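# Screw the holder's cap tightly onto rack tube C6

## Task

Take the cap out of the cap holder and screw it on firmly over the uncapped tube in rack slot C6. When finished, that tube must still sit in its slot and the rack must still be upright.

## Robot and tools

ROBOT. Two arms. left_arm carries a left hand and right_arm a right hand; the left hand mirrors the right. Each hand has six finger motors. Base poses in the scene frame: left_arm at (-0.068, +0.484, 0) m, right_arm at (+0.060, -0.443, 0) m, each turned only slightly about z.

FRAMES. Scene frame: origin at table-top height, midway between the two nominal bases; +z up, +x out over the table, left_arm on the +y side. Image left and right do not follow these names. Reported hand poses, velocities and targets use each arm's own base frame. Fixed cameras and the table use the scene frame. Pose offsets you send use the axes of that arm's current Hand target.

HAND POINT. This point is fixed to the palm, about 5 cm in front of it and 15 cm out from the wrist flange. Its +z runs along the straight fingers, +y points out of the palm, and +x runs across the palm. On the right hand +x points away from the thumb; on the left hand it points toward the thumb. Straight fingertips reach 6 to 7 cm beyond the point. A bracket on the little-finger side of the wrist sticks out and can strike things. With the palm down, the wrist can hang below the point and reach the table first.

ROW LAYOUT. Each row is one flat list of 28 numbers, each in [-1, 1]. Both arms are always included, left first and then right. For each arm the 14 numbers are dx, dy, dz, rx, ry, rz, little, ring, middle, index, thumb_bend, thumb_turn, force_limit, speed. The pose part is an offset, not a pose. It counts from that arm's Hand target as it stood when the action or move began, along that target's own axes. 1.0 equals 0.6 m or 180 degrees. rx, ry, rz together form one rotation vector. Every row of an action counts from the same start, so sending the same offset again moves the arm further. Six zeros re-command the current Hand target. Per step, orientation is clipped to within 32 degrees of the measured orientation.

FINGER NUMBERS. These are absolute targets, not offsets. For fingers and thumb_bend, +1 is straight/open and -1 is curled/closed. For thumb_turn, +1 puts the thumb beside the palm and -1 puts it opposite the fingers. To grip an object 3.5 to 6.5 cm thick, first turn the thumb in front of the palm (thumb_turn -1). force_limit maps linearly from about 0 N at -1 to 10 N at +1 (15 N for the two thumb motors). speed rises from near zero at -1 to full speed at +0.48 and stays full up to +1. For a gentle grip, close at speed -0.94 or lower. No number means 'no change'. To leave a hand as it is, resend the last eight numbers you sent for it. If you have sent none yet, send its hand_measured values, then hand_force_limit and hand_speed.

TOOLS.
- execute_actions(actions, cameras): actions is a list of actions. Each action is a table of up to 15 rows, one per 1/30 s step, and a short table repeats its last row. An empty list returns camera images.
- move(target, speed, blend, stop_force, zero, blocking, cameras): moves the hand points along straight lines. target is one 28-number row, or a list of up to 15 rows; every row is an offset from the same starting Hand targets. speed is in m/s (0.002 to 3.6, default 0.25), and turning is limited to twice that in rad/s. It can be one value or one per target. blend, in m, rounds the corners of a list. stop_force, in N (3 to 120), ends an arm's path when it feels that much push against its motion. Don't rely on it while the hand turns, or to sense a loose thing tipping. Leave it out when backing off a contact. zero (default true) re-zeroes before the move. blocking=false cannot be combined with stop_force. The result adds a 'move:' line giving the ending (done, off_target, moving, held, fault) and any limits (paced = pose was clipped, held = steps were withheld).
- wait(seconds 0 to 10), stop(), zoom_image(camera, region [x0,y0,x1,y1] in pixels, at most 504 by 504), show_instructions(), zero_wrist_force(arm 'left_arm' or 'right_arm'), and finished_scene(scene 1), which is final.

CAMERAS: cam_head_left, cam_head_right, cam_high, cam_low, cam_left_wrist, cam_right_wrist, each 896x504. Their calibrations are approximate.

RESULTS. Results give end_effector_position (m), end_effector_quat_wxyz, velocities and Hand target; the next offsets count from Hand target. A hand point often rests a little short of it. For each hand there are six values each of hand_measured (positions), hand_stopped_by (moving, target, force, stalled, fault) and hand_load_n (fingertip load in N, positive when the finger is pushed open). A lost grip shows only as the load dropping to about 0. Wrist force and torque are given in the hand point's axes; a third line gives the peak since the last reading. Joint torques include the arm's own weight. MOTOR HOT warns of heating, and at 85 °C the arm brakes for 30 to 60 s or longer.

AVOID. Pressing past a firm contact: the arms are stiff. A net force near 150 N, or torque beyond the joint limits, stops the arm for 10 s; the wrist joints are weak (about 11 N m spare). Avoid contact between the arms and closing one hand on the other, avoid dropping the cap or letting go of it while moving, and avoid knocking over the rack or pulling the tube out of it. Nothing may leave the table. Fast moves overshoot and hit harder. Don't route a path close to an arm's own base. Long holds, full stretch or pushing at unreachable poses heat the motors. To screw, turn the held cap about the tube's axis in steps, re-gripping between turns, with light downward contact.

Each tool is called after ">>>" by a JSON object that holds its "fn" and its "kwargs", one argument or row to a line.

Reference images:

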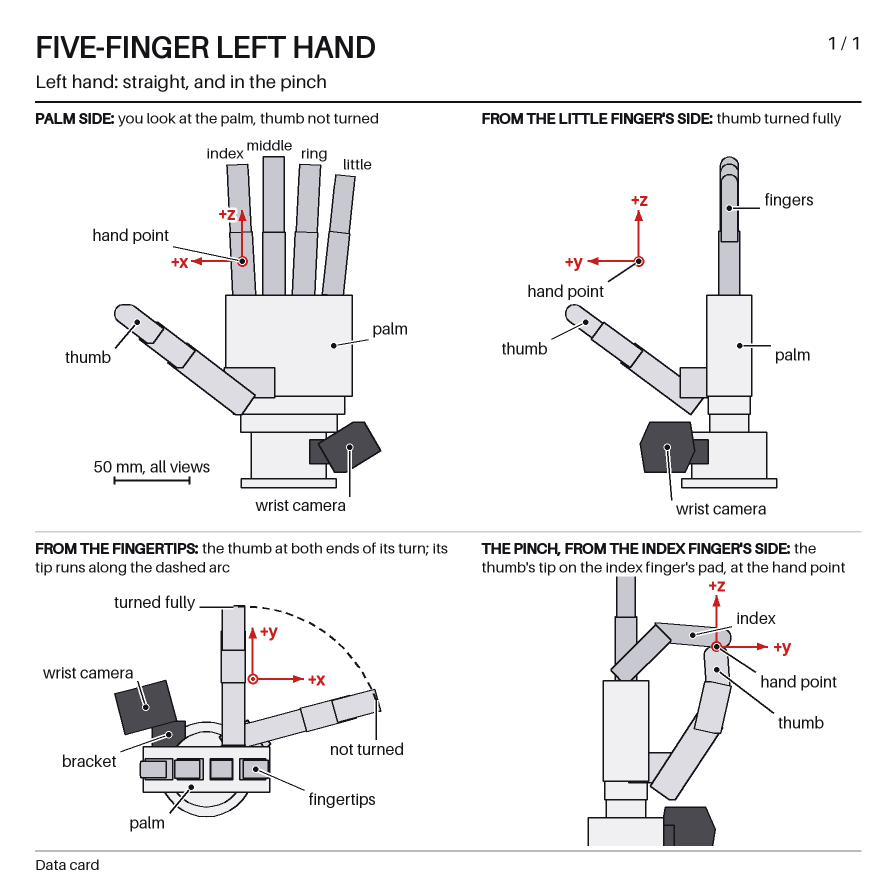

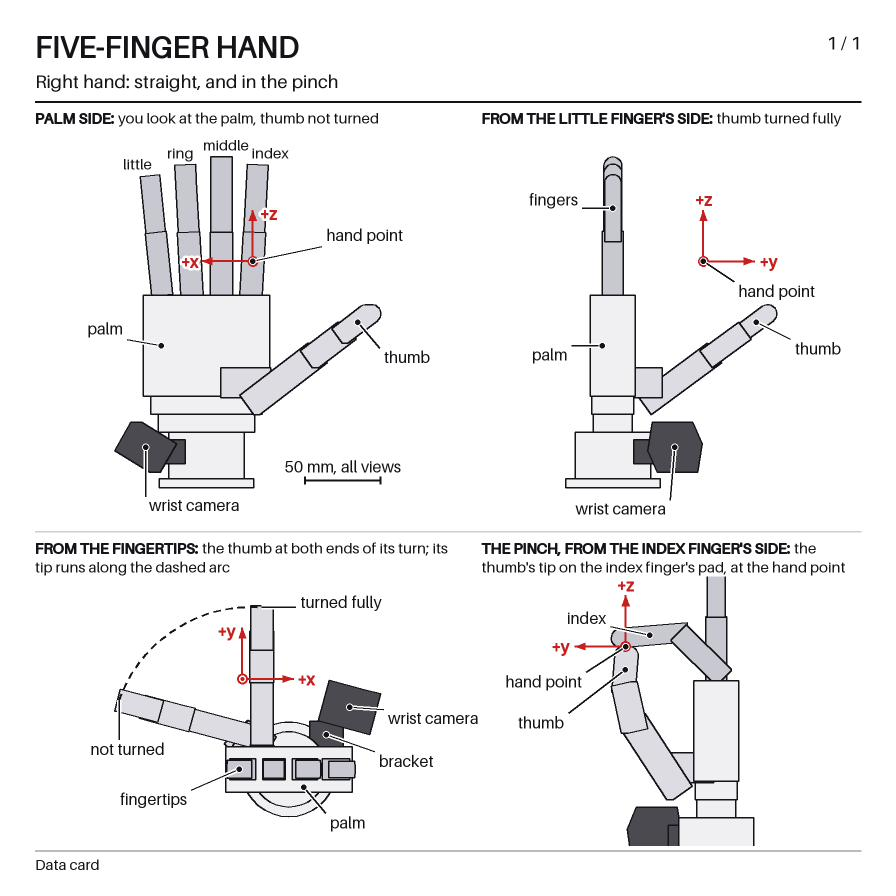

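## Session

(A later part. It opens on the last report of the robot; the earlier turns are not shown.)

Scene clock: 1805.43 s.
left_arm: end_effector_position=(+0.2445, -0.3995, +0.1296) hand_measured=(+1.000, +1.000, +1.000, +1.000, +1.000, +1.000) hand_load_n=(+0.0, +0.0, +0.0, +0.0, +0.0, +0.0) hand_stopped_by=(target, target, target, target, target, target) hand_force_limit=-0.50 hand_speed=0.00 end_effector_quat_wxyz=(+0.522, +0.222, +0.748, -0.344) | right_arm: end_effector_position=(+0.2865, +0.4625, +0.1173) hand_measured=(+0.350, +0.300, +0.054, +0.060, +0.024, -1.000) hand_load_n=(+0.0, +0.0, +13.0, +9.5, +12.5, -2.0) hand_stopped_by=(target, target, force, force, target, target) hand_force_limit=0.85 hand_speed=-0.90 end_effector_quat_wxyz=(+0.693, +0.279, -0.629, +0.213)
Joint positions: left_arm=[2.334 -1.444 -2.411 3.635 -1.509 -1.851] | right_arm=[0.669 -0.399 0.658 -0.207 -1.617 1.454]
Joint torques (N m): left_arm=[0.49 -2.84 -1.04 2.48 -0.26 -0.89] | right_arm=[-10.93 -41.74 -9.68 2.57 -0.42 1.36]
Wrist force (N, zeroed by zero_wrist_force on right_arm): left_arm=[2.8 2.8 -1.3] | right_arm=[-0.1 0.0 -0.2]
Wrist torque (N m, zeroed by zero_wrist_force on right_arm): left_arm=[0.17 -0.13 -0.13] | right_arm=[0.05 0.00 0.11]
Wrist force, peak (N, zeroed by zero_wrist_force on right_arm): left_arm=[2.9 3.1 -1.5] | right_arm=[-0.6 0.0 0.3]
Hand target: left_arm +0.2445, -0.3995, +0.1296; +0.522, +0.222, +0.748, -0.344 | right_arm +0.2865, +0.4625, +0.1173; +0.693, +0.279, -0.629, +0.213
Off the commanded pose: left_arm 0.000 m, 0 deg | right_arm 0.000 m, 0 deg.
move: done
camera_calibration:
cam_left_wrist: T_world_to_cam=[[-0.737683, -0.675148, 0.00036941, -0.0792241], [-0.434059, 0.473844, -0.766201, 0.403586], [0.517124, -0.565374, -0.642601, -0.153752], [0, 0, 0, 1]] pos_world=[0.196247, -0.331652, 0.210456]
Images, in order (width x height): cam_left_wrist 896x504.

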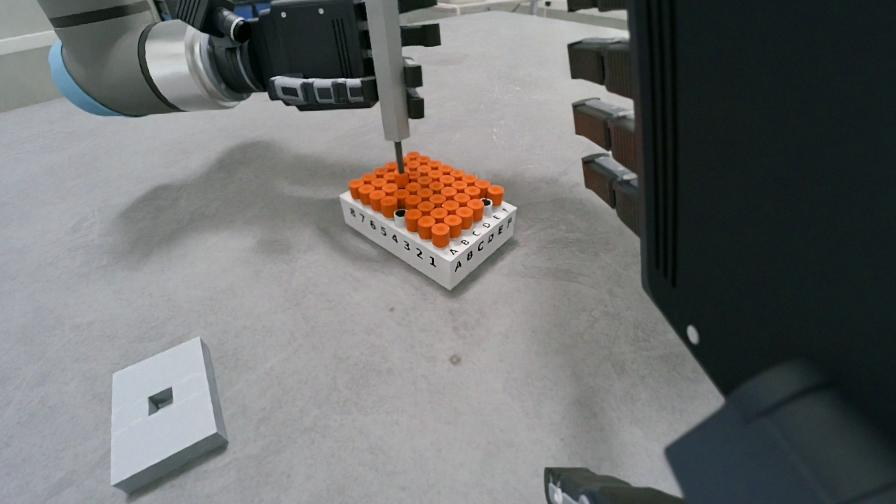

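>>> {"fn": "move", "kwargs": {
  "target": [0,0,0,0,0,0,1,1,1,1,1,1,-0.5,0,-0.0165,-0.00198,-0.00088,0,0,0,0.35,0.3,-0.2,-0.2,0.02,-1,0.85,-0.9],
  "speed": 0.004,
  "stop_force": 3,
  "cameras": ["cam_left_wrist"]
}}

>>> {"fn": "zoom_image", "kwargs": {
  "camera": "cam_left_wrist",
  "region": [376, 160, 426, 200]
}}

Scene clock: 1808.93 s.
left_arm: end_effector_position=(+0.2445, -0.3995, +0.1296) hand_measured=(+1.000, +1.000, +1.000, +1.000, +1.000, +1.000) hand_load_n=(+0.0, +0.0, +0.0, +0.0, +0.0, +0.0) hand_stopped_by=(target, target, target, target, target, target) hand_force_limit=-0.50 hand_speed=0.00 end_effector_quat_wxyz=(+0.522, +0.222, +0.748, -0.344) | right_arm: end_effector_position=(+0.2865, +0.4625, +0.1112) hand_measured=(+0.350, +0.300, +0.054, +0.060, +0.024, -1.000) hand_load_n=(+0.0, +0.0, +13.0, +9.5, +12.5, -2.5) hand_stopped_by=(target, target, force, force, target, target) hand_force_limit=0.85 hand_speed=-0.90 end_effector_quat_wxyz=(+0.693, +0.279, -0.629, +0.213)
Joint positions: left_arm=[2.334 -1.444 -2.411 3.635 -1.509 -1.851] | right_arm=[0.669 -0.393 0.662 -0.217 -1.617 1.454]
Joint torques (N m): left_arm=[-3.4 -3.39 -1.76 2.54 -1.46 -0.95] | right_arm=[-10.47 -65.51 -22.09 2.94 -0.29 1.31]
Wrist force (N, zeroed by zero_wrist_force on right_arm): left_arm=[2.9 3.0 -1.5] | right_arm=[4.1 0.7 0.8]
Wrist torque (N m, zeroed by zero_wrist_force on right_arm): left_arm=[0.21 -0.14 -0.13] | right_arm=[0.06 0.05 0.15]
Wrist force, peak (N, zeroed by zero_wrist_force on right_arm): left_arm=[3.0 3.1 -1.6] | right_arm=[4.8 0.7 0.9]
Hand target: left_arm +0.2445, -0.3995, +0.1296; +0.522, +0.222, +0.748, -0.344 | right_arm +0.2865, +0.4625, +0.1113; +0.693, +0.279, -0.629, +0.213 (not the last commanded pose)
Off the commanded pose: left_arm 0.000 m, 0 deg | right_arm 0.004 m, 0 deg.
move: contact (right_arm)
camera_calibration:
cam_left_wrist: T_world_to_cam=[[-0.737683, -0.675148, 0.00036941, -0.0792241], [-0.434059, 0.473844, -0.766201, 0.403586], [0.517124, -0.565374, -0.642601, -0.153752], [0, 0, 0, 1]] pos_world=[0.196247, -0.331652, 0.210456]
Images, in order (width x height): cam_left_wrist 896x504.

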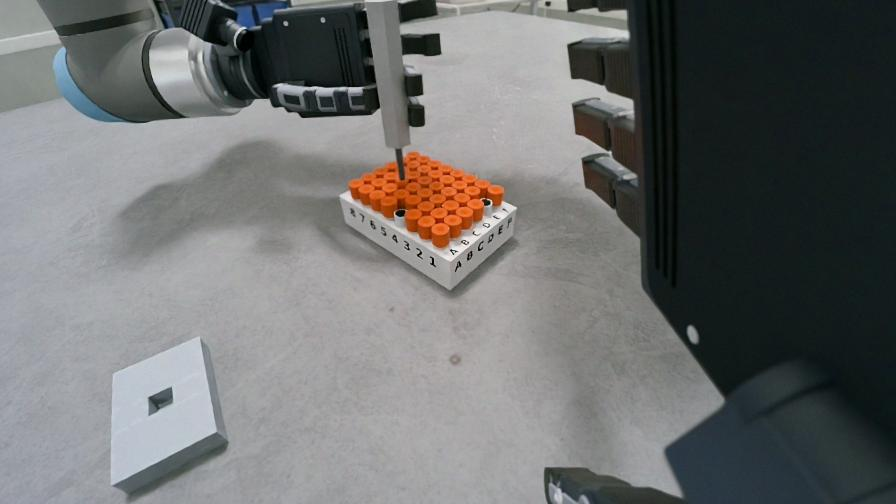

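Scaled by 10.080.

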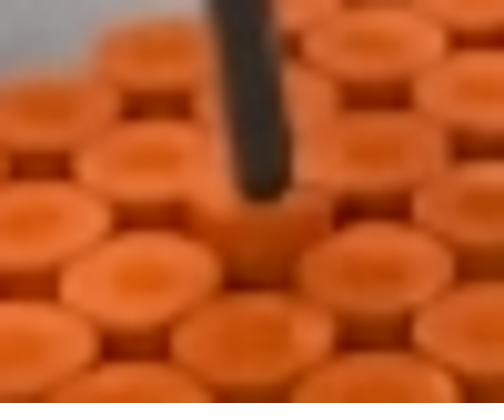

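>>> {"fn": "move", "kwargs": {
  "target": [0,0,0,0,0,0,1,1,1,1,1,1,-0.5,0,0.00013,-0.00163,0.00117,-0.04138,-0.00458,-0.00196,0.35,0.3,-0.2,-0.2,0.02,-1,0.85,-0.9],
  "speed": 0.05,
  "cameras": ["cam_left_wrist"]
}}

>>> {"fn": "zoom_image", "kwargs": {
  "camera": "cam_left_wrist",
  "region": [376, 160, 426, 200]
}}

Scene clock: 1817.07 s.
left_arm: end_effector_position=(+0.2445, -0.3995, +0.1296) hand_measured=(+1.000, +1.000, +1.000, +1.000, +1.000, +1.000) hand_load_n=(+0.0, +0.0, -0.5, +0.0, +0.0, +0.0) hand_stopped_by=(target, target, target, target, target, target) hand_force_limit=-0.50 hand_speed=0.00 end_effector_quat_wxyz=(+0.522, +0.222, +0.748, -0.344) | right_arm: end_effector_position=(+0.2867, +0.4613, +0.1114) hand_measured=(+0.350, +0.300, +0.054, +0.060, +0.024, -1.000) hand_load_n=(+0.0, +0.0, +14.5, +5.5, +13.0, -4.5) hand_stopped_by=(target, target, force, force, target, target) hand_force_limit=0.85 hand_speed=-0.90 end_effector_quat_wxyz=(+0.706, +0.237, -0.646, +0.168) end_effector_velocity=(+0.000, +0.000, +0.002) end_effector_angular_velocity=(+0.002, -0.003, +0.008)
Joint positions: left_arm=[2.334 -1.444 -2.411 3.635 -1.509 -1.851] | right_arm=[0.625 -0.444 0.765 -0.269 -1.531 1.451]
Joint velocities: left_arm=[within noise] | right_arm=[0.003 0 -0.007 0.003 -0.006 0.001]
Joint torques (N m): left_arm=[-5.85 -2.54 -2.06 2.7 -2.42 -0.83] | right_arm=[7.3 -42.86 -26.75 3.86 -1.63 -0.86]
Wrist force (N, zeroed by zero_wrist_force on right_arm): left_arm=[2.8 2.8 -1.5] | right_arm=[2.1 0.0 -2.2]
Wrist torque (N m, zeroed by zero_wrist_force on right_arm): left_arm=[0.18 -0.13 -0.14] | right_arm=[0.05 -0.15 0.13]
Wrist force, peak (N, zeroed by zero_wrist_force on right_arm): left_arm=[3.1 3.0 -1.6] | right_arm=[4.9 0.8 0.9]
Hand target: left_arm +0.2445, -0.3995, +0.1296; +0.522, +0.222, +0.748, -0.344 | right_arm +0.2866, +0.4613, +0.1113; +0.706, +0.237, -0.646, +0.168
Off the commanded pose: left_arm 0.000 m, 0 deg | right_arm 0.000 m, 0 deg.
move: done
camera_calibration:
cam_left_wrist: T_world_to_cam=[[-0.737683, -0.675148, 0.00036941, -0.0792241], [-0.434059, 0.473844, -0.766201, 0.403586], [0.517124, -0.565374, -0.642601, -0.153752], [0, 0, 0, 1]] pos_world=[0.196247, -0.331652, 0.210456]
Images, in order (width x height): cam_left_wrist 896x504.

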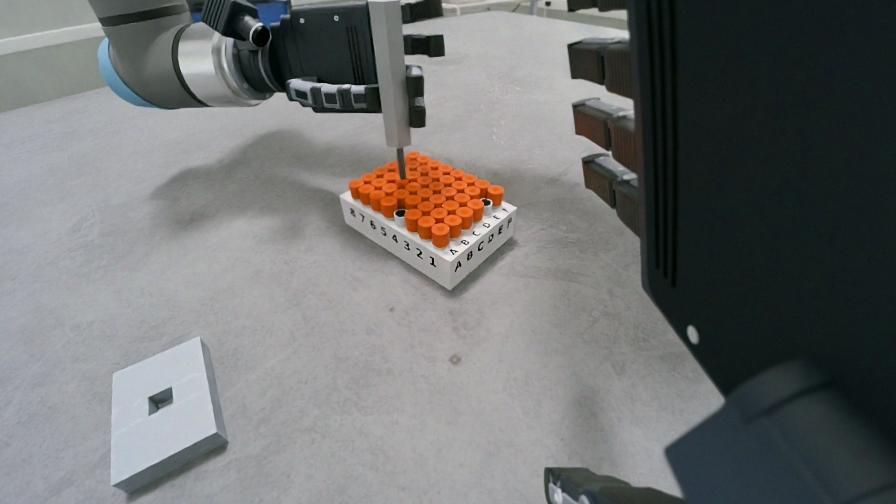

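Scaled by 10.080.

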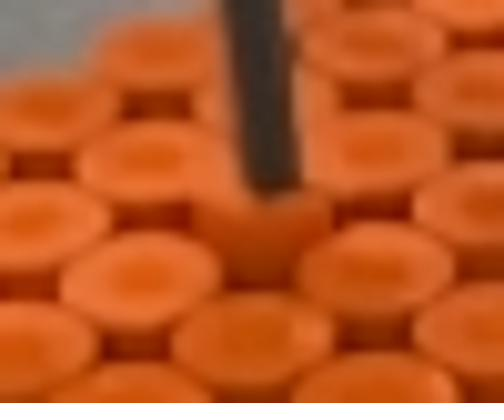

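>>> {"fn": "move", "kwargs": {
  "target": [0,0,0,0,0,0,1,1,1,1,1,1,-0.5,0,-0.00058,-0.00236,0.00032,-0.04138,-0.00458,-0.00196,0.35,0.3,-0.2,-0.2,0.02,-1,0.85,-0.9],
  "speed": 0.05,
  "cameras": ["cam_left_wrist"]
}}

>>> {"fn": "zoom_image", "kwargs": {
  "camera": "cam_left_wrist",
  "region": [376, 160, 426, 200]
}}

Scene clock: 1823.43 s.
left_arm: end_effector_position=(+0.2445, -0.3995, +0.1296) hand_measured=(+1.000, +1.000, +1.000, +1.000, +1.000, +1.000) hand_load_n=(+0.0, +0.0, +0.0, +0.0, +0.0, +0.0) hand_stopped_by=(target, target, target, target, target, target) hand_force_limit=-0.50 hand_speed=0.00 end_effector_quat_wxyz=(+0.522, +0.222, +0.748, -0.344) | right_arm: end_effector_position=(+0.2872, +0.4601, +0.1109) hand_measured=(+0.350, +0.300, +0.054, +0.060, +0.024, -1.000) hand_load_n=(+0.0, +0.0, +14.5, +5.0, +13.5, -4.5) hand_stopped_by=(target, target, force, force, target, target) hand_force_limit=0.85 hand_speed=-0.90 end_effector_quat_wxyz=(+0.716, +0.194, -0.660, +0.122) end_effector_velocity=(+0.000, +0.000, +0.002) end_effector_angular_velocity=(+0.002, -0.003, +0.009)
Joint positions: left_arm=[2.334 -1.444 -2.411 3.635 -1.509 -1.851] | right_arm=[0.579 -0.495 0.871 -0.322 -1.445 1.447]
Joint velocities: left_arm=[within noise] | right_arm=[0.003 0 -0.006 0.003 -0.006 0]
Joint torques (N m): left_arm=[-4.1 -1.85 -1 2.53 -2.04 -0.81] | right_arm=[7.27 -38.96 -24.48 3.29 -1.88 -0.82]
Wrist force (N, zeroed by zero_wrist_force on right_arm): left_arm=[3.0 2.9 -1.4] | right_arm=[3.9 0.3 -2.2]
Wrist torque (N m, zeroed by zero_wrist_force on right_arm): left_arm=[0.18 -0.16 -0.12] | right_arm=[0.04 -0.14 0.12]
Wrist force, peak (N, zeroed by zero_wrist_force on right_arm): left_arm=[3.1 3.1 -1.7] | right_arm=[5.2 0.6 -2.0]
Hand target: left_arm +0.2445, -0.3995, +0.1296; +0.522, +0.222, +0.748, -0.344 | right_arm +0.2872, +0.4601, +0.1108; +0.716, +0.194, -0.660, +0.122
Off the commanded pose: left_arm 0.000 m, 0 deg | right_arm 0.000 m, 0 deg.
move: done
camera_calibration:
cam_left_wrist: T_world_to_cam=[[-0.737683, -0.675148, 0.00036941, -0.0792241], [-0.434059, 0.473844, -0.766201, 0.403586], [0.517124, -0.565374, -0.642601, -0.153752], [0, 0, 0, 1]] pos_world=[0.196247, -0.331652, 0.210456]
Images, in order (width x height): cam_left_wrist 896x504.

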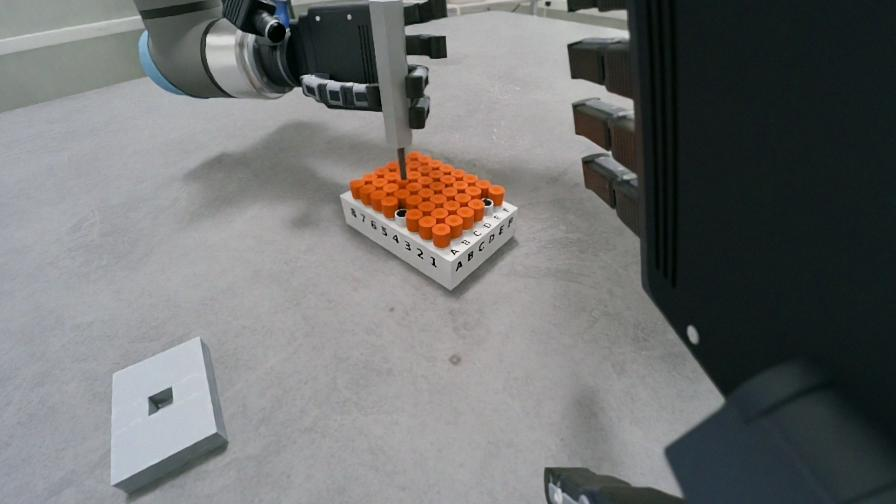

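Scaled by 10.080.

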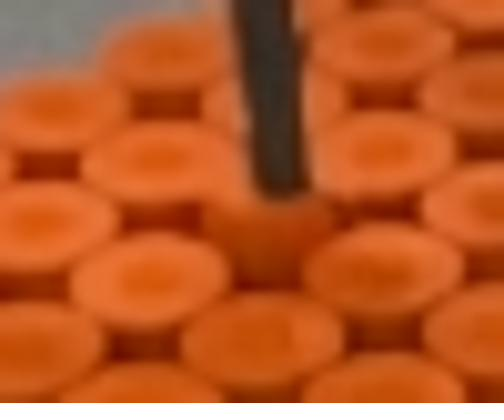

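>>> {"fn": "zoom_image", "kwargs": {
  "camera": "cam_left_wrist",
  "region": [360, 120, 430, 210]
}}

>>> {"fn": "zoom_image", "kwargs": {
  "camera": "cam_left_wrist",
  "region": [330, 0, 470, 180]
}}

Scaled by 5.600.

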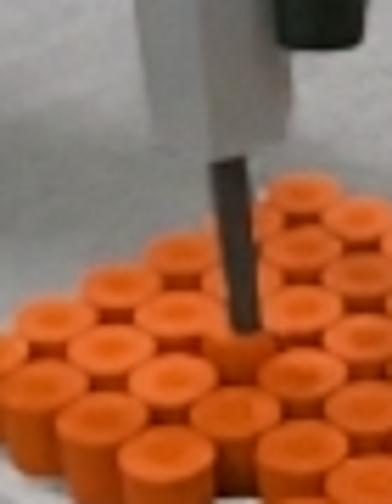

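Scaled by 2.800.

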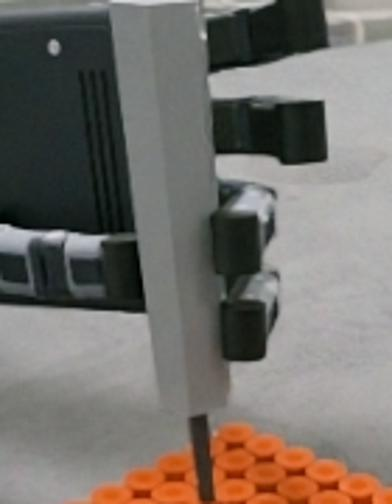

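>>> {"fn": "move", "kwargs": {
  "target": [
    [-0.0263,0.1000,-0.0170,0.1039,0.0314,0.0243,1,1,1,1,1,1,-0.5,0,0,0,0,0,0,0,0.35,0.3,-0.2,-0.2,0.02,-1,0.85,-0.9]
  ],
  "speed": 0.3
}}

>>> {"fn": "move", "kwargs": {
  "target": [
    [-0.0263,0.1000,-0.0170,0.1039,0.0314,0.0243,1,1,1,1,1,1,-0.5,0,0,0,0,0,0,0,0.35,0.3,-0.2,-0.2,0.02,-1,0.85,-0.9]
  ],
  "speed": 0.3,
  "cameras": ["cam_left_wrist"]
}}

>>> {"fn": "zoom_image", "kwargs": {
  "camera": "cam_left_wrist",
  "region": [375, 165, 425, 205]
}}

>>> {"fn": "zoom_image", "kwargs": {
  "camera": "cam_left_wrist",
  "region": [330, 0, 470, 180]
}}

Scene clock: 1833.20 s.
left_arm: end_effector_position=(+0.2853, -0.3516, +0.1297) hand_measured=(+1.000, +1.000, +1.000, +1.000, +1.000, +1.000) hand_load_n=(+0.0, +0.0, +0.0, +0.0, +0.0, +0.0) hand_stopped_by=(target, target, target, target, target, target) hand_force_limit=-0.50 hand_speed=0.00 end_effector_quat_wxyz=(+0.455, +0.349, +0.698, -0.430) | right_arm: end_effector_position=(+0.2872, +0.4601, +0.1108) hand_measured=(+0.350, +0.300, +0.054, +0.060, +0.024, -1.000) hand_load_n=(+0.0, +0.0, +14.0, +5.5, +13.0, -4.5) hand_stopped_by=(target, target, force, force, target, target) hand_force_limit=0.85 hand_speed=-0.90 end_effector_quat_wxyz=(+0.716, +0.194, -0.660, +0.122)
Joint positions: left_arm=[3.05 -1.398 -2.478 3.396 -0.491 -1.434] | right_arm=[0.58 -0.495 0.87 -0.321 -1.446 1.447]
Joint torques (N m): left_arm=[2.16 -0.42 -2.68 -2.47 3.43 0.89] | right_arm=[8.28 -30.49 -24.67 4.15 -1.78 1.47]
Wrist force (N, zeroed by zero_wrist_force on right_arm): left_arm=[2.6 3.1 -1.7] | right_arm=[2.2 0.1 -2.2]
Wrist torque (N m, zeroed by zero_wrist_force on right_arm): left_arm=[0.22 -0.11 -0.20] | right_arm=[0.04 -0.13 0.12]
Wrist force, peak (N, zeroed by zero_wrist_force on right_arm): left_arm=[2.3 5.6 -3.0] | right_arm=[3.1 0.3 -2.1]
Hand target: left_arm +0.2852, -0.3516, +0.1296; +0.455, +0.349, +0.698, -0.430 | right_arm +0.2872, +0.4601, +0.1108; +0.716, +0.194, -0.660, +0.122
Off the commanded pose: left_arm 0.000 m, 0 deg | right_arm 0.000 m, 0 deg.
move: done

Scene clock: 1834.63 s.
left_arm: end_effector_position=(+0.3397, -0.3204, +0.1295) hand_measured=(+1.000, +1.000, +1.000, +1.000, +1.000, +1.000) hand_load_n=(+0.0, +0.0, +0.0, +0.0, +0.0, +0.0) hand_stopped_by=(target, target, target, target, target, target) hand_force_limit=-0.50 hand_speed=0.00 end_effector_quat_wxyz=(+0.373, +0.465, +0.627, -0.502) | right_arm: end_effector_position=(+0.2872, +0.4601, +0.1108) hand_measured=(+0.350, +0.300, +0.054, +0.060, +0.024, -1.000) hand_load_n=(+0.0, +0.0, +14.5, +5.5, +13.0, -4.5) hand_stopped_by=(target, target, force, force, target, target) hand_force_limit=0.85 hand_speed=-0.90 end_effector_quat_wxyz=(+0.716, +0.194, -0.660, +0.122)
Joint positions: left_arm=[3.307 -2.077 -2.252 2.123 -0.273 0.358] | right_arm=[0.58 -0.495 0.87 -0.321 -1.446 1.447]
Joint torques (N m): left_arm=[-4.9 43.08 14.44 -3.87 3.63 1.06] | right_arm=[8.45 -29.93 -24.17 4.27 -1.74 1.36]
Wrist force (N, zeroed by zero_wrist_force on right_arm): left_arm=[2.9 3.3 -1.2] | right_arm=[2.1 -0.1 -1.9]
Wrist torque (N m, zeroed by zero_wrist_force on right_arm): left_arm=[0.21 -0.16 -0.20] | right_arm=[0.01 -0.15 0.12]
Wrist force, peak (N, zeroed by zero_wrist_force on right_arm): left_arm=[4.2 3.5 -1.1] | right_arm=[2.5 0.1 -2.3]
Hand target: left_arm +0.3398, -0.3205, +0.1296; +0.373, +0.465, +0.627, -0.502 | right_arm +0.2872, +0.4601, +0.1108; +0.716, +0.194, -0.660, +0.122
Off the commanded pose: left_arm 0.000 m, 0 deg | right_arm 0.000 m, 0 deg.
move: done
camera_calibration:
cam_left_wrist: T_world_to_cam=[[-0.999107, -0.0422504, 0.000162651, 0.336035], [-0.027263, 0.641746, -0.766432, 0.322983], [0.0322777, -0.765752, -0.642325, -0.0579642], [0, 0, 0, 1]] pos_world=[0.346411, -0.237462, 0.210258]
Images, in order (width x height): cam_left_wrist 896x504.

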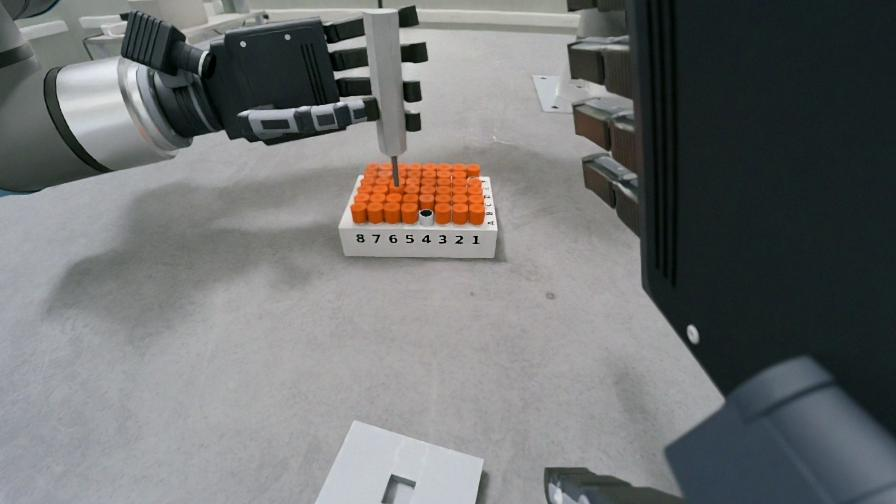

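Scaled by 10.080.

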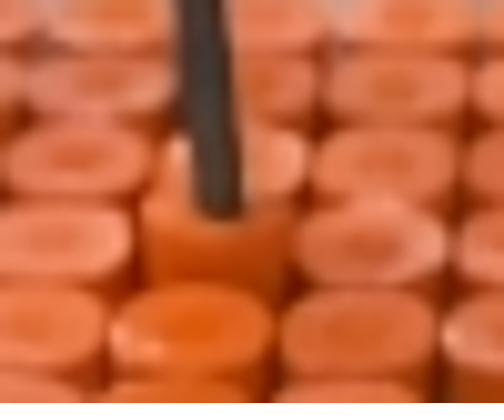

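Scaled by 2.800.

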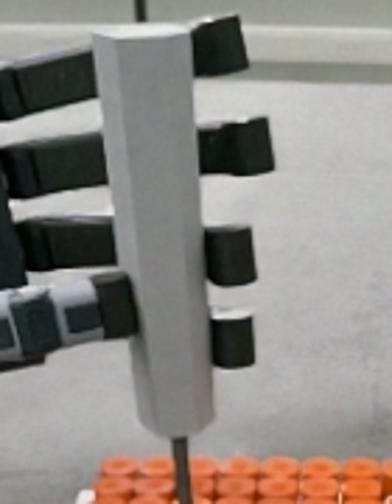

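>>> {"fn": "move", "kwargs": {
  "target": [0,0,0,0,0,0,1,1,1,1,1,1,-0.5,0,0.00029,-0.00202,-0.00095,0.0002,0.00124,-0.00697,0.35,0.3,-0.2,-0.2,0.02,-1,0.85,-0.9],
  "speed": 0.02,
  "cameras": ["cam_left_wrist"]
}}

>>> {"fn": "zoom_image", "kwargs": {
  "camera": "cam_left_wrist",
  "region": [375, 165, 425, 205]
}}

>>> {"fn": "zoom_image", "kwargs": {
  "camera": "cam_left_wrist",
  "region": [330, 0, 470, 180]
}}

Scene clock: 1839.90 s.
left_arm: end_effector_position=(+0.3398, -0.3205, +0.1296) hand_measured=(+1.000, +1.000, +1.000, +1.000, +1.000, +1.000) hand_load_n=(+0.0, +0.0, +0.5, +0.0, +0.0, +0.0) hand_stopped_by=(target, target, target, target, target, target) hand_force_limit=-0.50 hand_speed=0.00 end_effector_quat_wxyz=(+0.373, +0.465, +0.627, -0.502) | right_arm: end_effector_position=(+0.2883, +0.4592, +0.1108) hand_measured=(+0.350, +0.300, +0.054, +0.060, +0.024, -1.000) hand_load_n=(+0.0, +0.0, +14.5, +6.0, +13.0, -4.5) hand_stopped_by=(target, target, force, force, target, target) hand_force_limit=0.85 hand_speed=-0.90 end_effector_quat_wxyz=(+0.718, +0.201, -0.656, +0.114)
Joint positions: left_arm=[3.307 -2.076 -2.252 2.123 -0.273 0.358] | right_arm=[0.578 -0.49 0.868 -0.32 -1.449 1.424]
Joint torques (N m): left_arm=[-4.67 42.37 18.67 -0.45 3.84 0.54] | right_arm=[-6.99 -36.01 -21.9 2.65 -0.84 1.62]
Wrist force (N, zeroed by zero_wrist_force on right_arm): left_arm=[3.0 3.2 -1.6] | right_arm=[4.8 -0.1 -1.6]
Wrist torque (N m, zeroed by zero_wrist_force on right_arm): left_arm=[0.23 -0.18 -0.19] | right_arm=[0.04 -0.08 0.17]
Wrist force, peak (N, zeroed by zero_wrist_force on right_arm): left_arm=[2.9 3.3 -1.6] | right_arm=[5.7 0.0 -1.7]
Hand target: left_arm +0.3398, -0.3205, +0.1296; +0.373, +0.465, +0.627, -0.502 | right_arm +0.2882, +0.4592, +0.1108; +0.718, +0.201, -0.656, +0.114
Off the commanded pose: left_arm 0.000 m, 0 deg | right_arm 0.000 m, 0 deg.
move: done
camera_calibration:
cam_left_wrist: T_world_to_cam=[[-0.999109, -0.0422009, -0.000191775, 0.33622], [-0.0269575, 0.641705, -0.766478, 0.322957], [0.0324691, -0.76579, -0.642271, -0.0579887], [0, 0, 0, 1]] pos_world=[0.34651, -0.237462, 0.21036]
Images, in order (width x height): cam_left_wrist 896x504.

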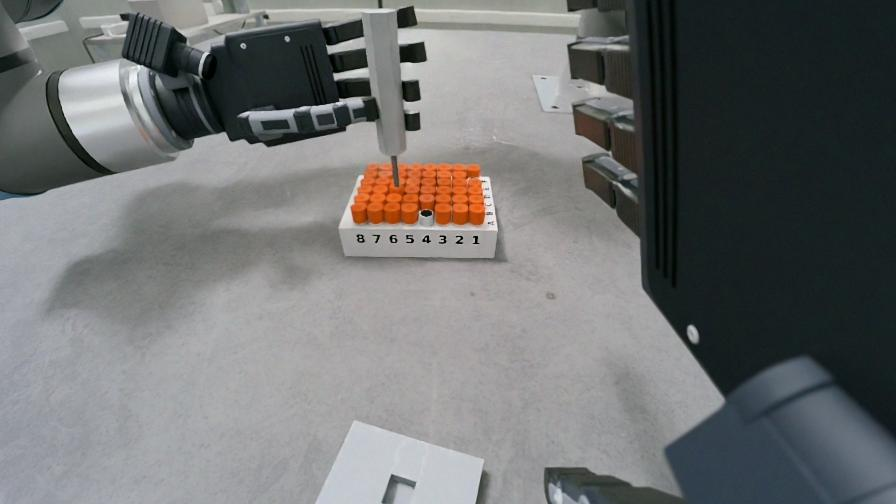

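Scaled by 10.080.

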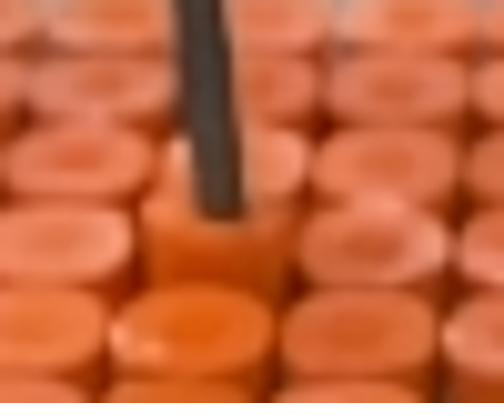

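Scaled by 2.800.

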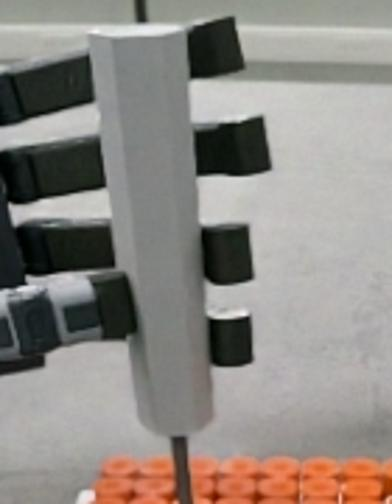

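>>> {"fn": "move", "kwargs": {
  "target": [0,0,0,0,0,0,1,1,1,1,1,1,-0.5,0,0.00049,-0.00324,-0.00064,-0.04117,-0.00579,-0.00246,0.35,0.3,-0.2,-0.2,0.02,-1,0.85,-0.9],
  "speed": 0.05,
  "cameras": ["cam_left_wrist"]
}}

>>> {"fn": "zoom_image", "kwargs": {
  "camera": "cam_left_wrist",
  "region": [375, 165, 425, 205]
}}

>>> {"fn": "zoom_image", "kwargs": {
  "camera": "cam_left_wrist",
  "region": [330, 0, 470, 180]
}}

Scene clock: 1847.50 s.
left_arm: end_effector_position=(+0.3398, -0.3205, +0.1296) hand_measured=(+1.000, +1.000, +1.000, +1.000, +1.000, +1.000) hand_load_n=(+0.0, +0.0, +0.0, +0.0, +0.0, +0.0) hand_stopped_by=(target, target, target, target, target, target) hand_force_limit=-0.50 hand_speed=0.00 end_effector_quat_wxyz=(+0.373, +0.465, +0.627, -0.502) | right_arm: end_effector_position=(+0.2895, +0.4576, +0.1109) hand_measured=(+0.350, +0.300, +0.054, +0.060, +0.024, -1.000) hand_load_n=(+0.0, +0.0, +14.0, +6.5, +13.0, -4.0) hand_stopped_by=(target, target, force, force, target, target) hand_force_limit=0.85 hand_speed=-0.90 end_effector_quat_wxyz=(+0.724, +0.158, -0.668, +0.067) end_effector_velocity=(+0.000, -0.001, +0.002) end_effector_angular_velocity=(+0.002, -0.002, +0.009)
Joint positions: left_arm=[3.307 -2.076 -2.252 2.123 -0.273 0.358] | right_arm=[0.532 -0.544 0.975 -0.373 -1.363 1.419]
Joint velocities: left_arm=[within noise] | right_arm=[0.002 0 -0.006 0.004 -0.007 0]
Joint torques (N m): left_arm=[-0.91 33.01 15.44 -0.63 3.67 1.14] | right_arm=[8.44 -35.71 -25.42 3.13 -1.98 -0.7]
Wrist force (N, zeroed by zero_wrist_force on right_arm): left_arm=[2.7 3.1 -1.4] | right_arm=[3.0 1.3 -1.2]
Wrist torque (N m, zeroed by zero_wrist_force on right_arm): left_arm=[0.20 -0.15 -0.20] | right_arm=[0.09 -0.10 0.12]
Wrist force, peak (N, zeroed by zero_wrist_force on right_arm): left_arm=[3.0 3.4 -1.4] | right_arm=[5.7 -0.1 -1.9]
Hand target: left_arm +0.3398, -0.3205, +0.1296; +0.373, +0.465, +0.627, -0.502 | right_arm +0.2894, +0.4576, +0.1108; +0.724, +0.158, -0.668, +0.067
Off the commanded pose: left_arm 0.000 m, 0 deg | right_arm 0.000 m, 0 deg.
move: done
camera_calibration:
cam_left_wrist: T_world_to_cam=[[-0.999106, -0.0422761, -0.000257401, 0.336215], [-0.0269555, 0.641703, -0.766479, 0.322957], [0.032569, -0.765787, -0.642269, -0.0580227], [0, 0, 0, 1]] pos_world=[0.34651, -0.237461, 0.21036]
Images, in order (width x height): cam_left_wrist 896x504.

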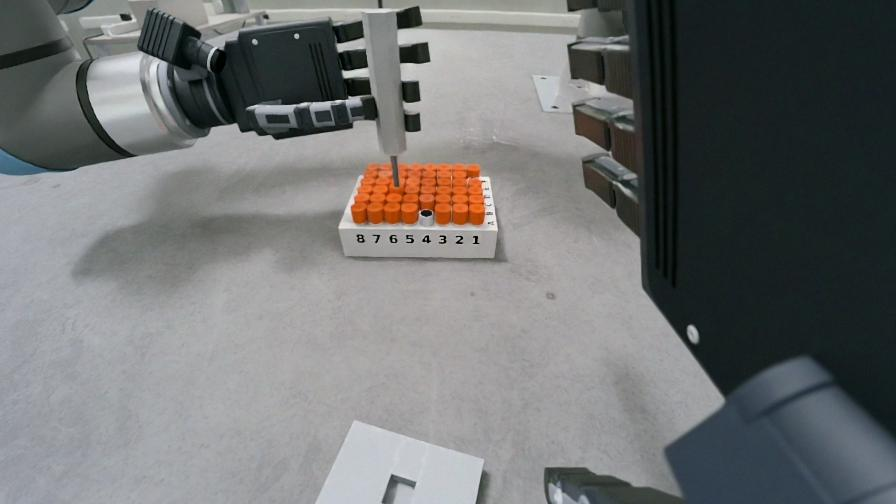

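Scaled by 10.080.

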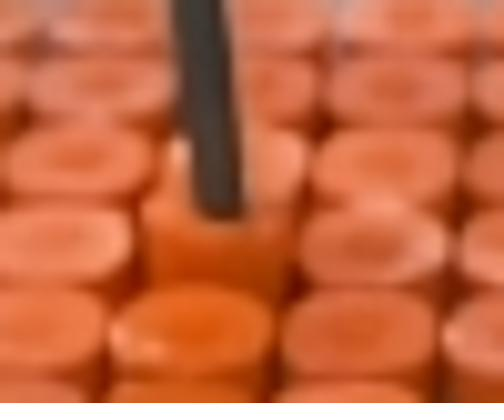

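Scaled by 2.800.

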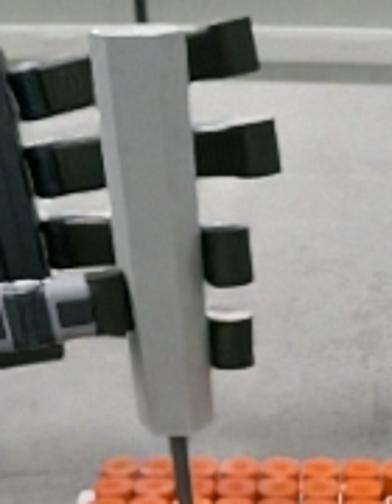

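>>> {"fn": "move", "kwargs": {
  "target": [0,0,0,0,0,0,1,1,1,1,1,1,-0.5,0,-0.00006,-0.00276,-0.00091,-0.04117,-0.00579,-0.00242,0.35,0.3,-0.2,-0.2,0.02,-1,0.85,-0.9],
  "speed": 0.05,
  "cameras": ["cam_left_wrist"]
}}

>>> {"fn": "zoom_image", "kwargs": {
  "camera": "cam_left_wrist",
  "region": [375, 165, 425, 205]
}}

Scene clock: 1856.13 s.
left_arm: end_effector_position=(+0.3398, -0.3205, +0.1296) hand_measured=(+1.000, +1.000, +1.000, +1.000, +1.000, +1.000) hand_load_n=(+0.0, +0.0, +0.0, +0.0, +0.0, +0.0) hand_stopped_by=(target, target, target, target, target, target) hand_force_limit=-0.50 hand_speed=0.00 end_effector_quat_wxyz=(+0.373, +0.465, +0.627, -0.502) | right_arm: end_effector_position=(+0.2905, +0.4562, +0.1106) hand_measured=(+0.350, +0.300, +0.054, +0.060, +0.024, -1.000) hand_load_n=(+0.0, +0.0, +14.0, +6.5, +13.5, -3.5) hand_stopped_by=(target, target, force, force, target, target) hand_force_limit=0.85 hand_speed=-0.90 end_effector_quat_wxyz=(+0.727, +0.114, -0.677, +0.019) end_effector_velocity=(+0.000, +0.000, +0.002) end_effector_angular_velocity=(+0.001, -0.002, +0.008)
Joint positions: left_arm=[3.307 -2.076 -2.252 2.123 -0.273 0.358] | right_arm=[0.487 -0.597 1.084 -0.427 -1.277 1.414]
Joint velocities: left_arm=[within noise] | right_arm=[0.002 0 -0.006 0.003 -0.005 0]
Joint torques (N m): left_arm=[4.09 23.6 9.58 -1.06 3.32 1.09] | right_arm=[7.94 -33.47 -24.88 3.67 -2.24 -0.63]
Wrist force (N, zeroed by zero_wrist_force on right_arm): left_arm=[2.8 3.2 -1.4] | right_arm=[2.2 1.8 -1.2]
Wrist torque (N m, zeroed by zero_wrist_force on right_arm): left_arm=[0.21 -0.15 -0.20] | right_arm=[0.09 -0.08 0.07]
Wrist force, peak (N, zeroed by zero_wrist_force on right_arm): left_arm=[3.0 3.3 -1.5] | right_arm=[4.8 0.8 -2.0]
Hand target: left_arm +0.3398, -0.3205, +0.1296; +0.373, +0.465, +0.627, -0.502 | right_arm +0.2905, +0.4562, +0.1105; +0.727, +0.114, -0.677, +0.020
Off the commanded pose: left_arm 0.000 m, 0 deg | right_arm 0.000 m, 0 deg.
move: done
camera_calibration:
cam_left_wrist: T_world_to_cam=[[-0.999106, -0.0422761, -0.000257401, 0.336215], [-0.0269555, 0.641703, -0.766479, 0.322957], [0.032569, -0.765787, -0.642269, -0.0580227], [0, 0, 0, 1]] pos_world=[0.34651, -0.237461, 0.21036]
Images, in order (width x height): cam_left_wrist 896x504.

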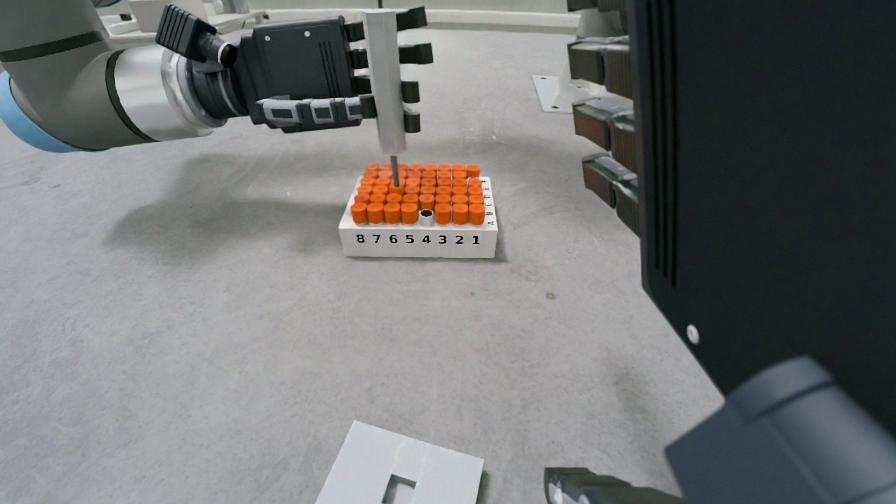

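Scaled by 10.080.

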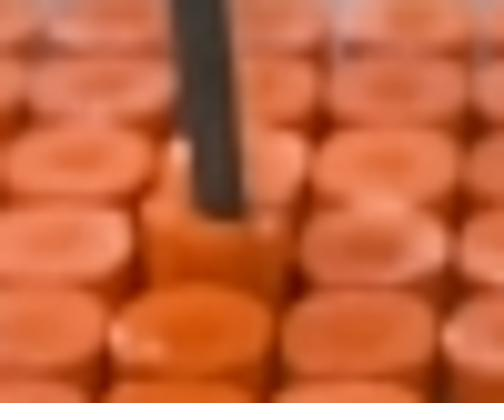

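>>> {"fn": "move", "kwargs": {
  "target": [0,0,0,0,0,0,1,1,1,1,1,1,-0.5,0,-0.00027,-0.00246,-0.00105,-0.04121,-0.00579,-0.00238,0.35,0.3,-0.2,-0.2,0.02,-1,0.85,-0.9],
  "speed": 0.05,
  "cameras": ["cam_left_wrist"]
}}

>>> {"fn": "zoom_image", "kwargs": {
  "camera": "cam_left_wrist",
  "region": [375, 165, 425, 205]
}}

>>> {"fn": "zoom_image", "kwargs": {
  "camera": "cam_left_wrist",
  "region": [330, 0, 470, 180]
}}

Scene clock: 1864.07 s.
left_arm: end_effector_position=(+0.3398, -0.3205, +0.1296) hand_measured=(+1.000, +1.000, +1.000, +1.000, +1.000, +1.000) hand_load_n=(+0.0, +0.0, +0.0, +0.0, +0.0, +0.0) hand_stopped_by=(target, target, target, target, target, target) hand_force_limit=-0.50 hand_speed=0.00 end_effector_quat_wxyz=(+0.373, +0.465, +0.627, -0.502) | right_arm: end_effector_position=(+0.2914, +0.4549, +0.1102) hand_measured=(+0.350, +0.300, +0.054, +0.060, +0.024, -1.000) hand_load_n=(+0.0, +0.0, +13.5, +7.5, +13.0, -3.5) hand_stopped_by=(target, target, force, force, target, target) hand_force_limit=0.85 hand_speed=-0.90 end_effector_quat_wxyz=(+0.727, +0.069, -0.683, -0.028) end_effector_velocity=(+0.000, -0.001, +0.001) end_effector_angular_velocity=(+0.001, -0.003, +0.010)
Joint positions: left_arm=[3.307 -2.076 -2.252 2.123 -0.273 0.358] | right_arm=[0.443 -0.651 1.194 -0.481 -1.19 1.408]
Joint velocities: left_arm=[within noise] | right_arm=[0.002 0 -0.006 0.002 -0.008 0.001]
Joint torques (N m): left_arm=[5.19 14.04 7.23 -1.19 3.04 1.06] | right_arm=[8.58 -31.23 -24.7 3.43 -2.29 -0.31]
Wrist force (N, zeroed by zero_wrist_force on right_arm): left_arm=[2.8 3.1 -1.3] | right_arm=[1.9 1.7 -0.6]
Wrist torque (N m, zeroed by zero_wrist_force on right_arm): left_arm=[0.19 -0.16 -0.20] | right_arm=[0.06 -0.06 0.07]
Wrist force, peak (N, zeroed by zero_wrist_force on right_arm): left_arm=[2.9 3.5 -1.5] | right_arm=[4.4 0.9 -1.5]
Hand target: left_arm +0.3398, -0.3205, +0.1296; +0.373, +0.465, +0.627, -0.502 | right_arm +0.2913, +0.4550, +0.1101; +0.727, +0.069, -0.683, -0.028
Off the commanded pose: left_arm 0.000 m, 0 deg | right_arm 0.000 m, 0 deg.
move: done
camera_calibration:
cam_left_wrist: T_world_to_cam=[[-0.999106, -0.0422761, -0.000257401, 0.336215], [-0.0269555, 0.641703, -0.766479, 0.322957], [0.032569, -0.765787, -0.642269, -0.0580227], [0, 0, 0, 1]] pos_world=[0.34651, -0.237461, 0.21036]
Images, in order (width x height): cam_left_wrist 896x504.

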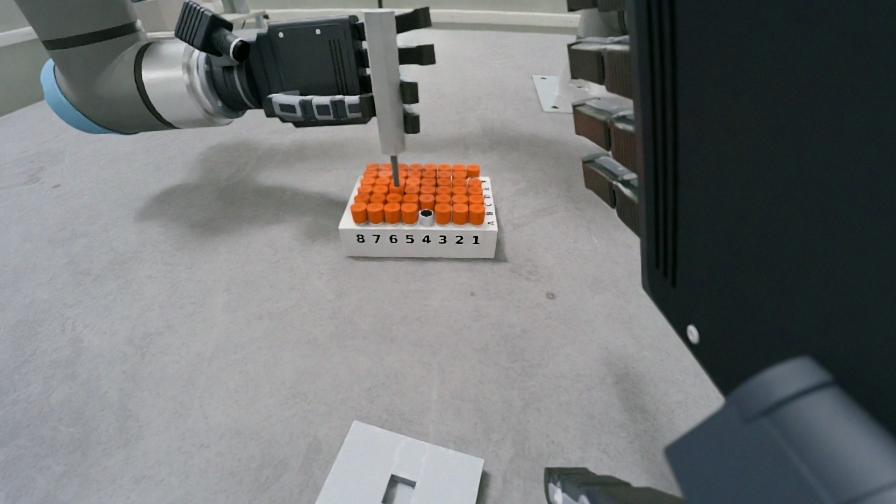

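Scaled by 10.080.

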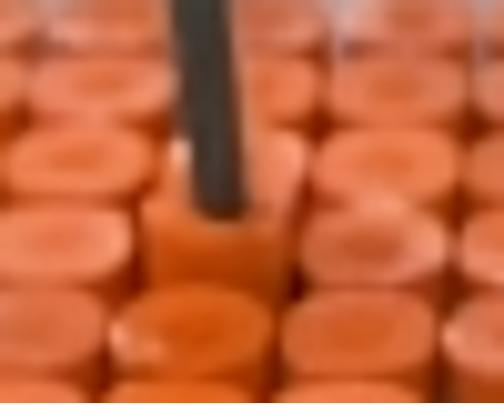

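Scaled by 2.800.

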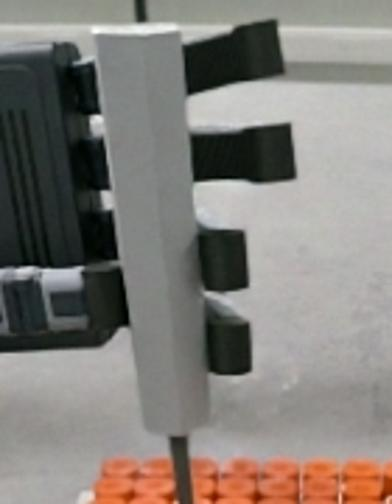

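>>> {"fn": "move", "kwargs": {
  "target": [0,0,0,0,0,0,1,1,1,1,1,1,-0.5,0,-0.00011,-0.00472,-0.00117,-0.08242,-0.01158,-0.00475,0.35,0.3,-0.2,-0.2,0.02,-1,0.85,-0.9],
  "speed": 0.05,
  "cameras": ["cam_left_wrist"]
}}

>>> {"fn": "zoom_image", "kwargs": {
  "camera": "cam_left_wrist",
  "region": [375, 165, 425, 205]
}}

Scene clock: 1872.87 s.
left_arm: end_effector_position=(+0.3398, -0.3205, +0.1296) hand_measured=(+1.000, +1.000, +1.000, +1.000, +1.000, +1.000) hand_load_n=(+0.0, +0.0, +0.0, +0.0, +0.0, +0.0) hand_stopped_by=(target, target, target, target, target, target) hand_force_limit=-0.50 hand_speed=0.00 end_effector_quat_wxyz=(+0.373, +0.465, +0.627, -0.502) | right_arm: end_effector_position=(+0.2923, +0.4522, +0.1097) hand_measured=(+0.350, +0.300, +0.054, +0.060, +0.024, -1.000) hand_load_n=(+0.0, +0.0, +13.0, +7.0, +13.5, -3.0) hand_stopped_by=(target, target, force, force, target, target) hand_force_limit=0.85 hand_speed=-0.90 end_effector_quat_wxyz=(+0.717, -0.021, -0.686, -0.123) end_effector_velocity=(+0.000, +0.000, +0.001) end_effector_angular_velocity=(+0.002, -0.003, +0.009)
Joint positions: left_arm=[3.307 -2.076 -2.252 2.123 -0.273 0.358] | right_arm=[0.359 -0.762 1.418 -0.588 -1.013 1.395]
Joint velocities: left_arm=[within noise] | right_arm=[0.002 0.001 -0.007 0.002 -0.007 0]
Joint torques (N m): left_arm=[5.91 7.93 0.84 -1.79 2.76 0.84] | right_arm=[8.22 -29.08 -21.57 3.72 -2.33 -0.14]
Wrist force (N, zeroed by zero_wrist_force on right_arm): left_arm=[2.7 3.3 -1.4] | right_arm=[0.8 2.1 -0.2]
Wrist torque (N m, zeroed by zero_wrist_force on right_arm): left_arm=[0.22 -0.14 -0.21] | right_arm=[0.07 -0.04 0.04]
Wrist force, peak (N, zeroed by zero_wrist_force on right_arm): left_arm=[3.1 3.3 -1.4] | right_arm=[3.0 1.7 -1.2]
Hand target: left_arm +0.3398, -0.3205, +0.1296; +0.373, +0.465, +0.627, -0.502 | right_arm +0.2922, +0.4522, +0.1096; +0.717, -0.021, -0.686, -0.122
Off the commanded pose: left_arm 0.000 m, 0 deg | right_arm 0.000 m, 0 deg.
move: done
camera_calibration:
cam_left_wrist: T_world_to_cam=[[-0.999109, -0.0422009, -0.000191775, 0.33622], [-0.0269575, 0.641705, -0.766478, 0.322957], [0.0324691, -0.76579, -0.642271, -0.0579887], [0, 0, 0, 1]] pos_world=[0.34651, -0.237462, 0.21036]
Images, in order (width x height): cam_left_wrist 896x504.

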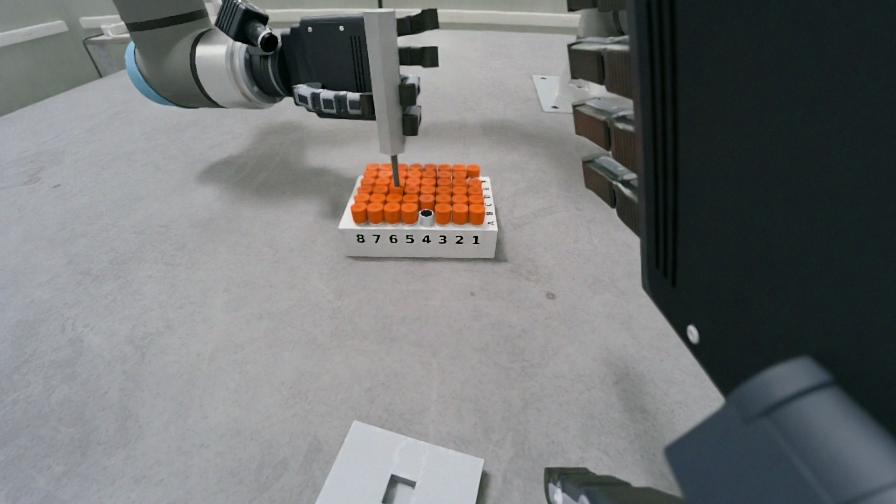

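Scaled by 10.080.

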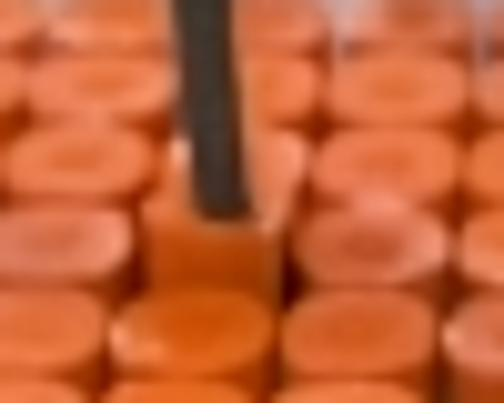

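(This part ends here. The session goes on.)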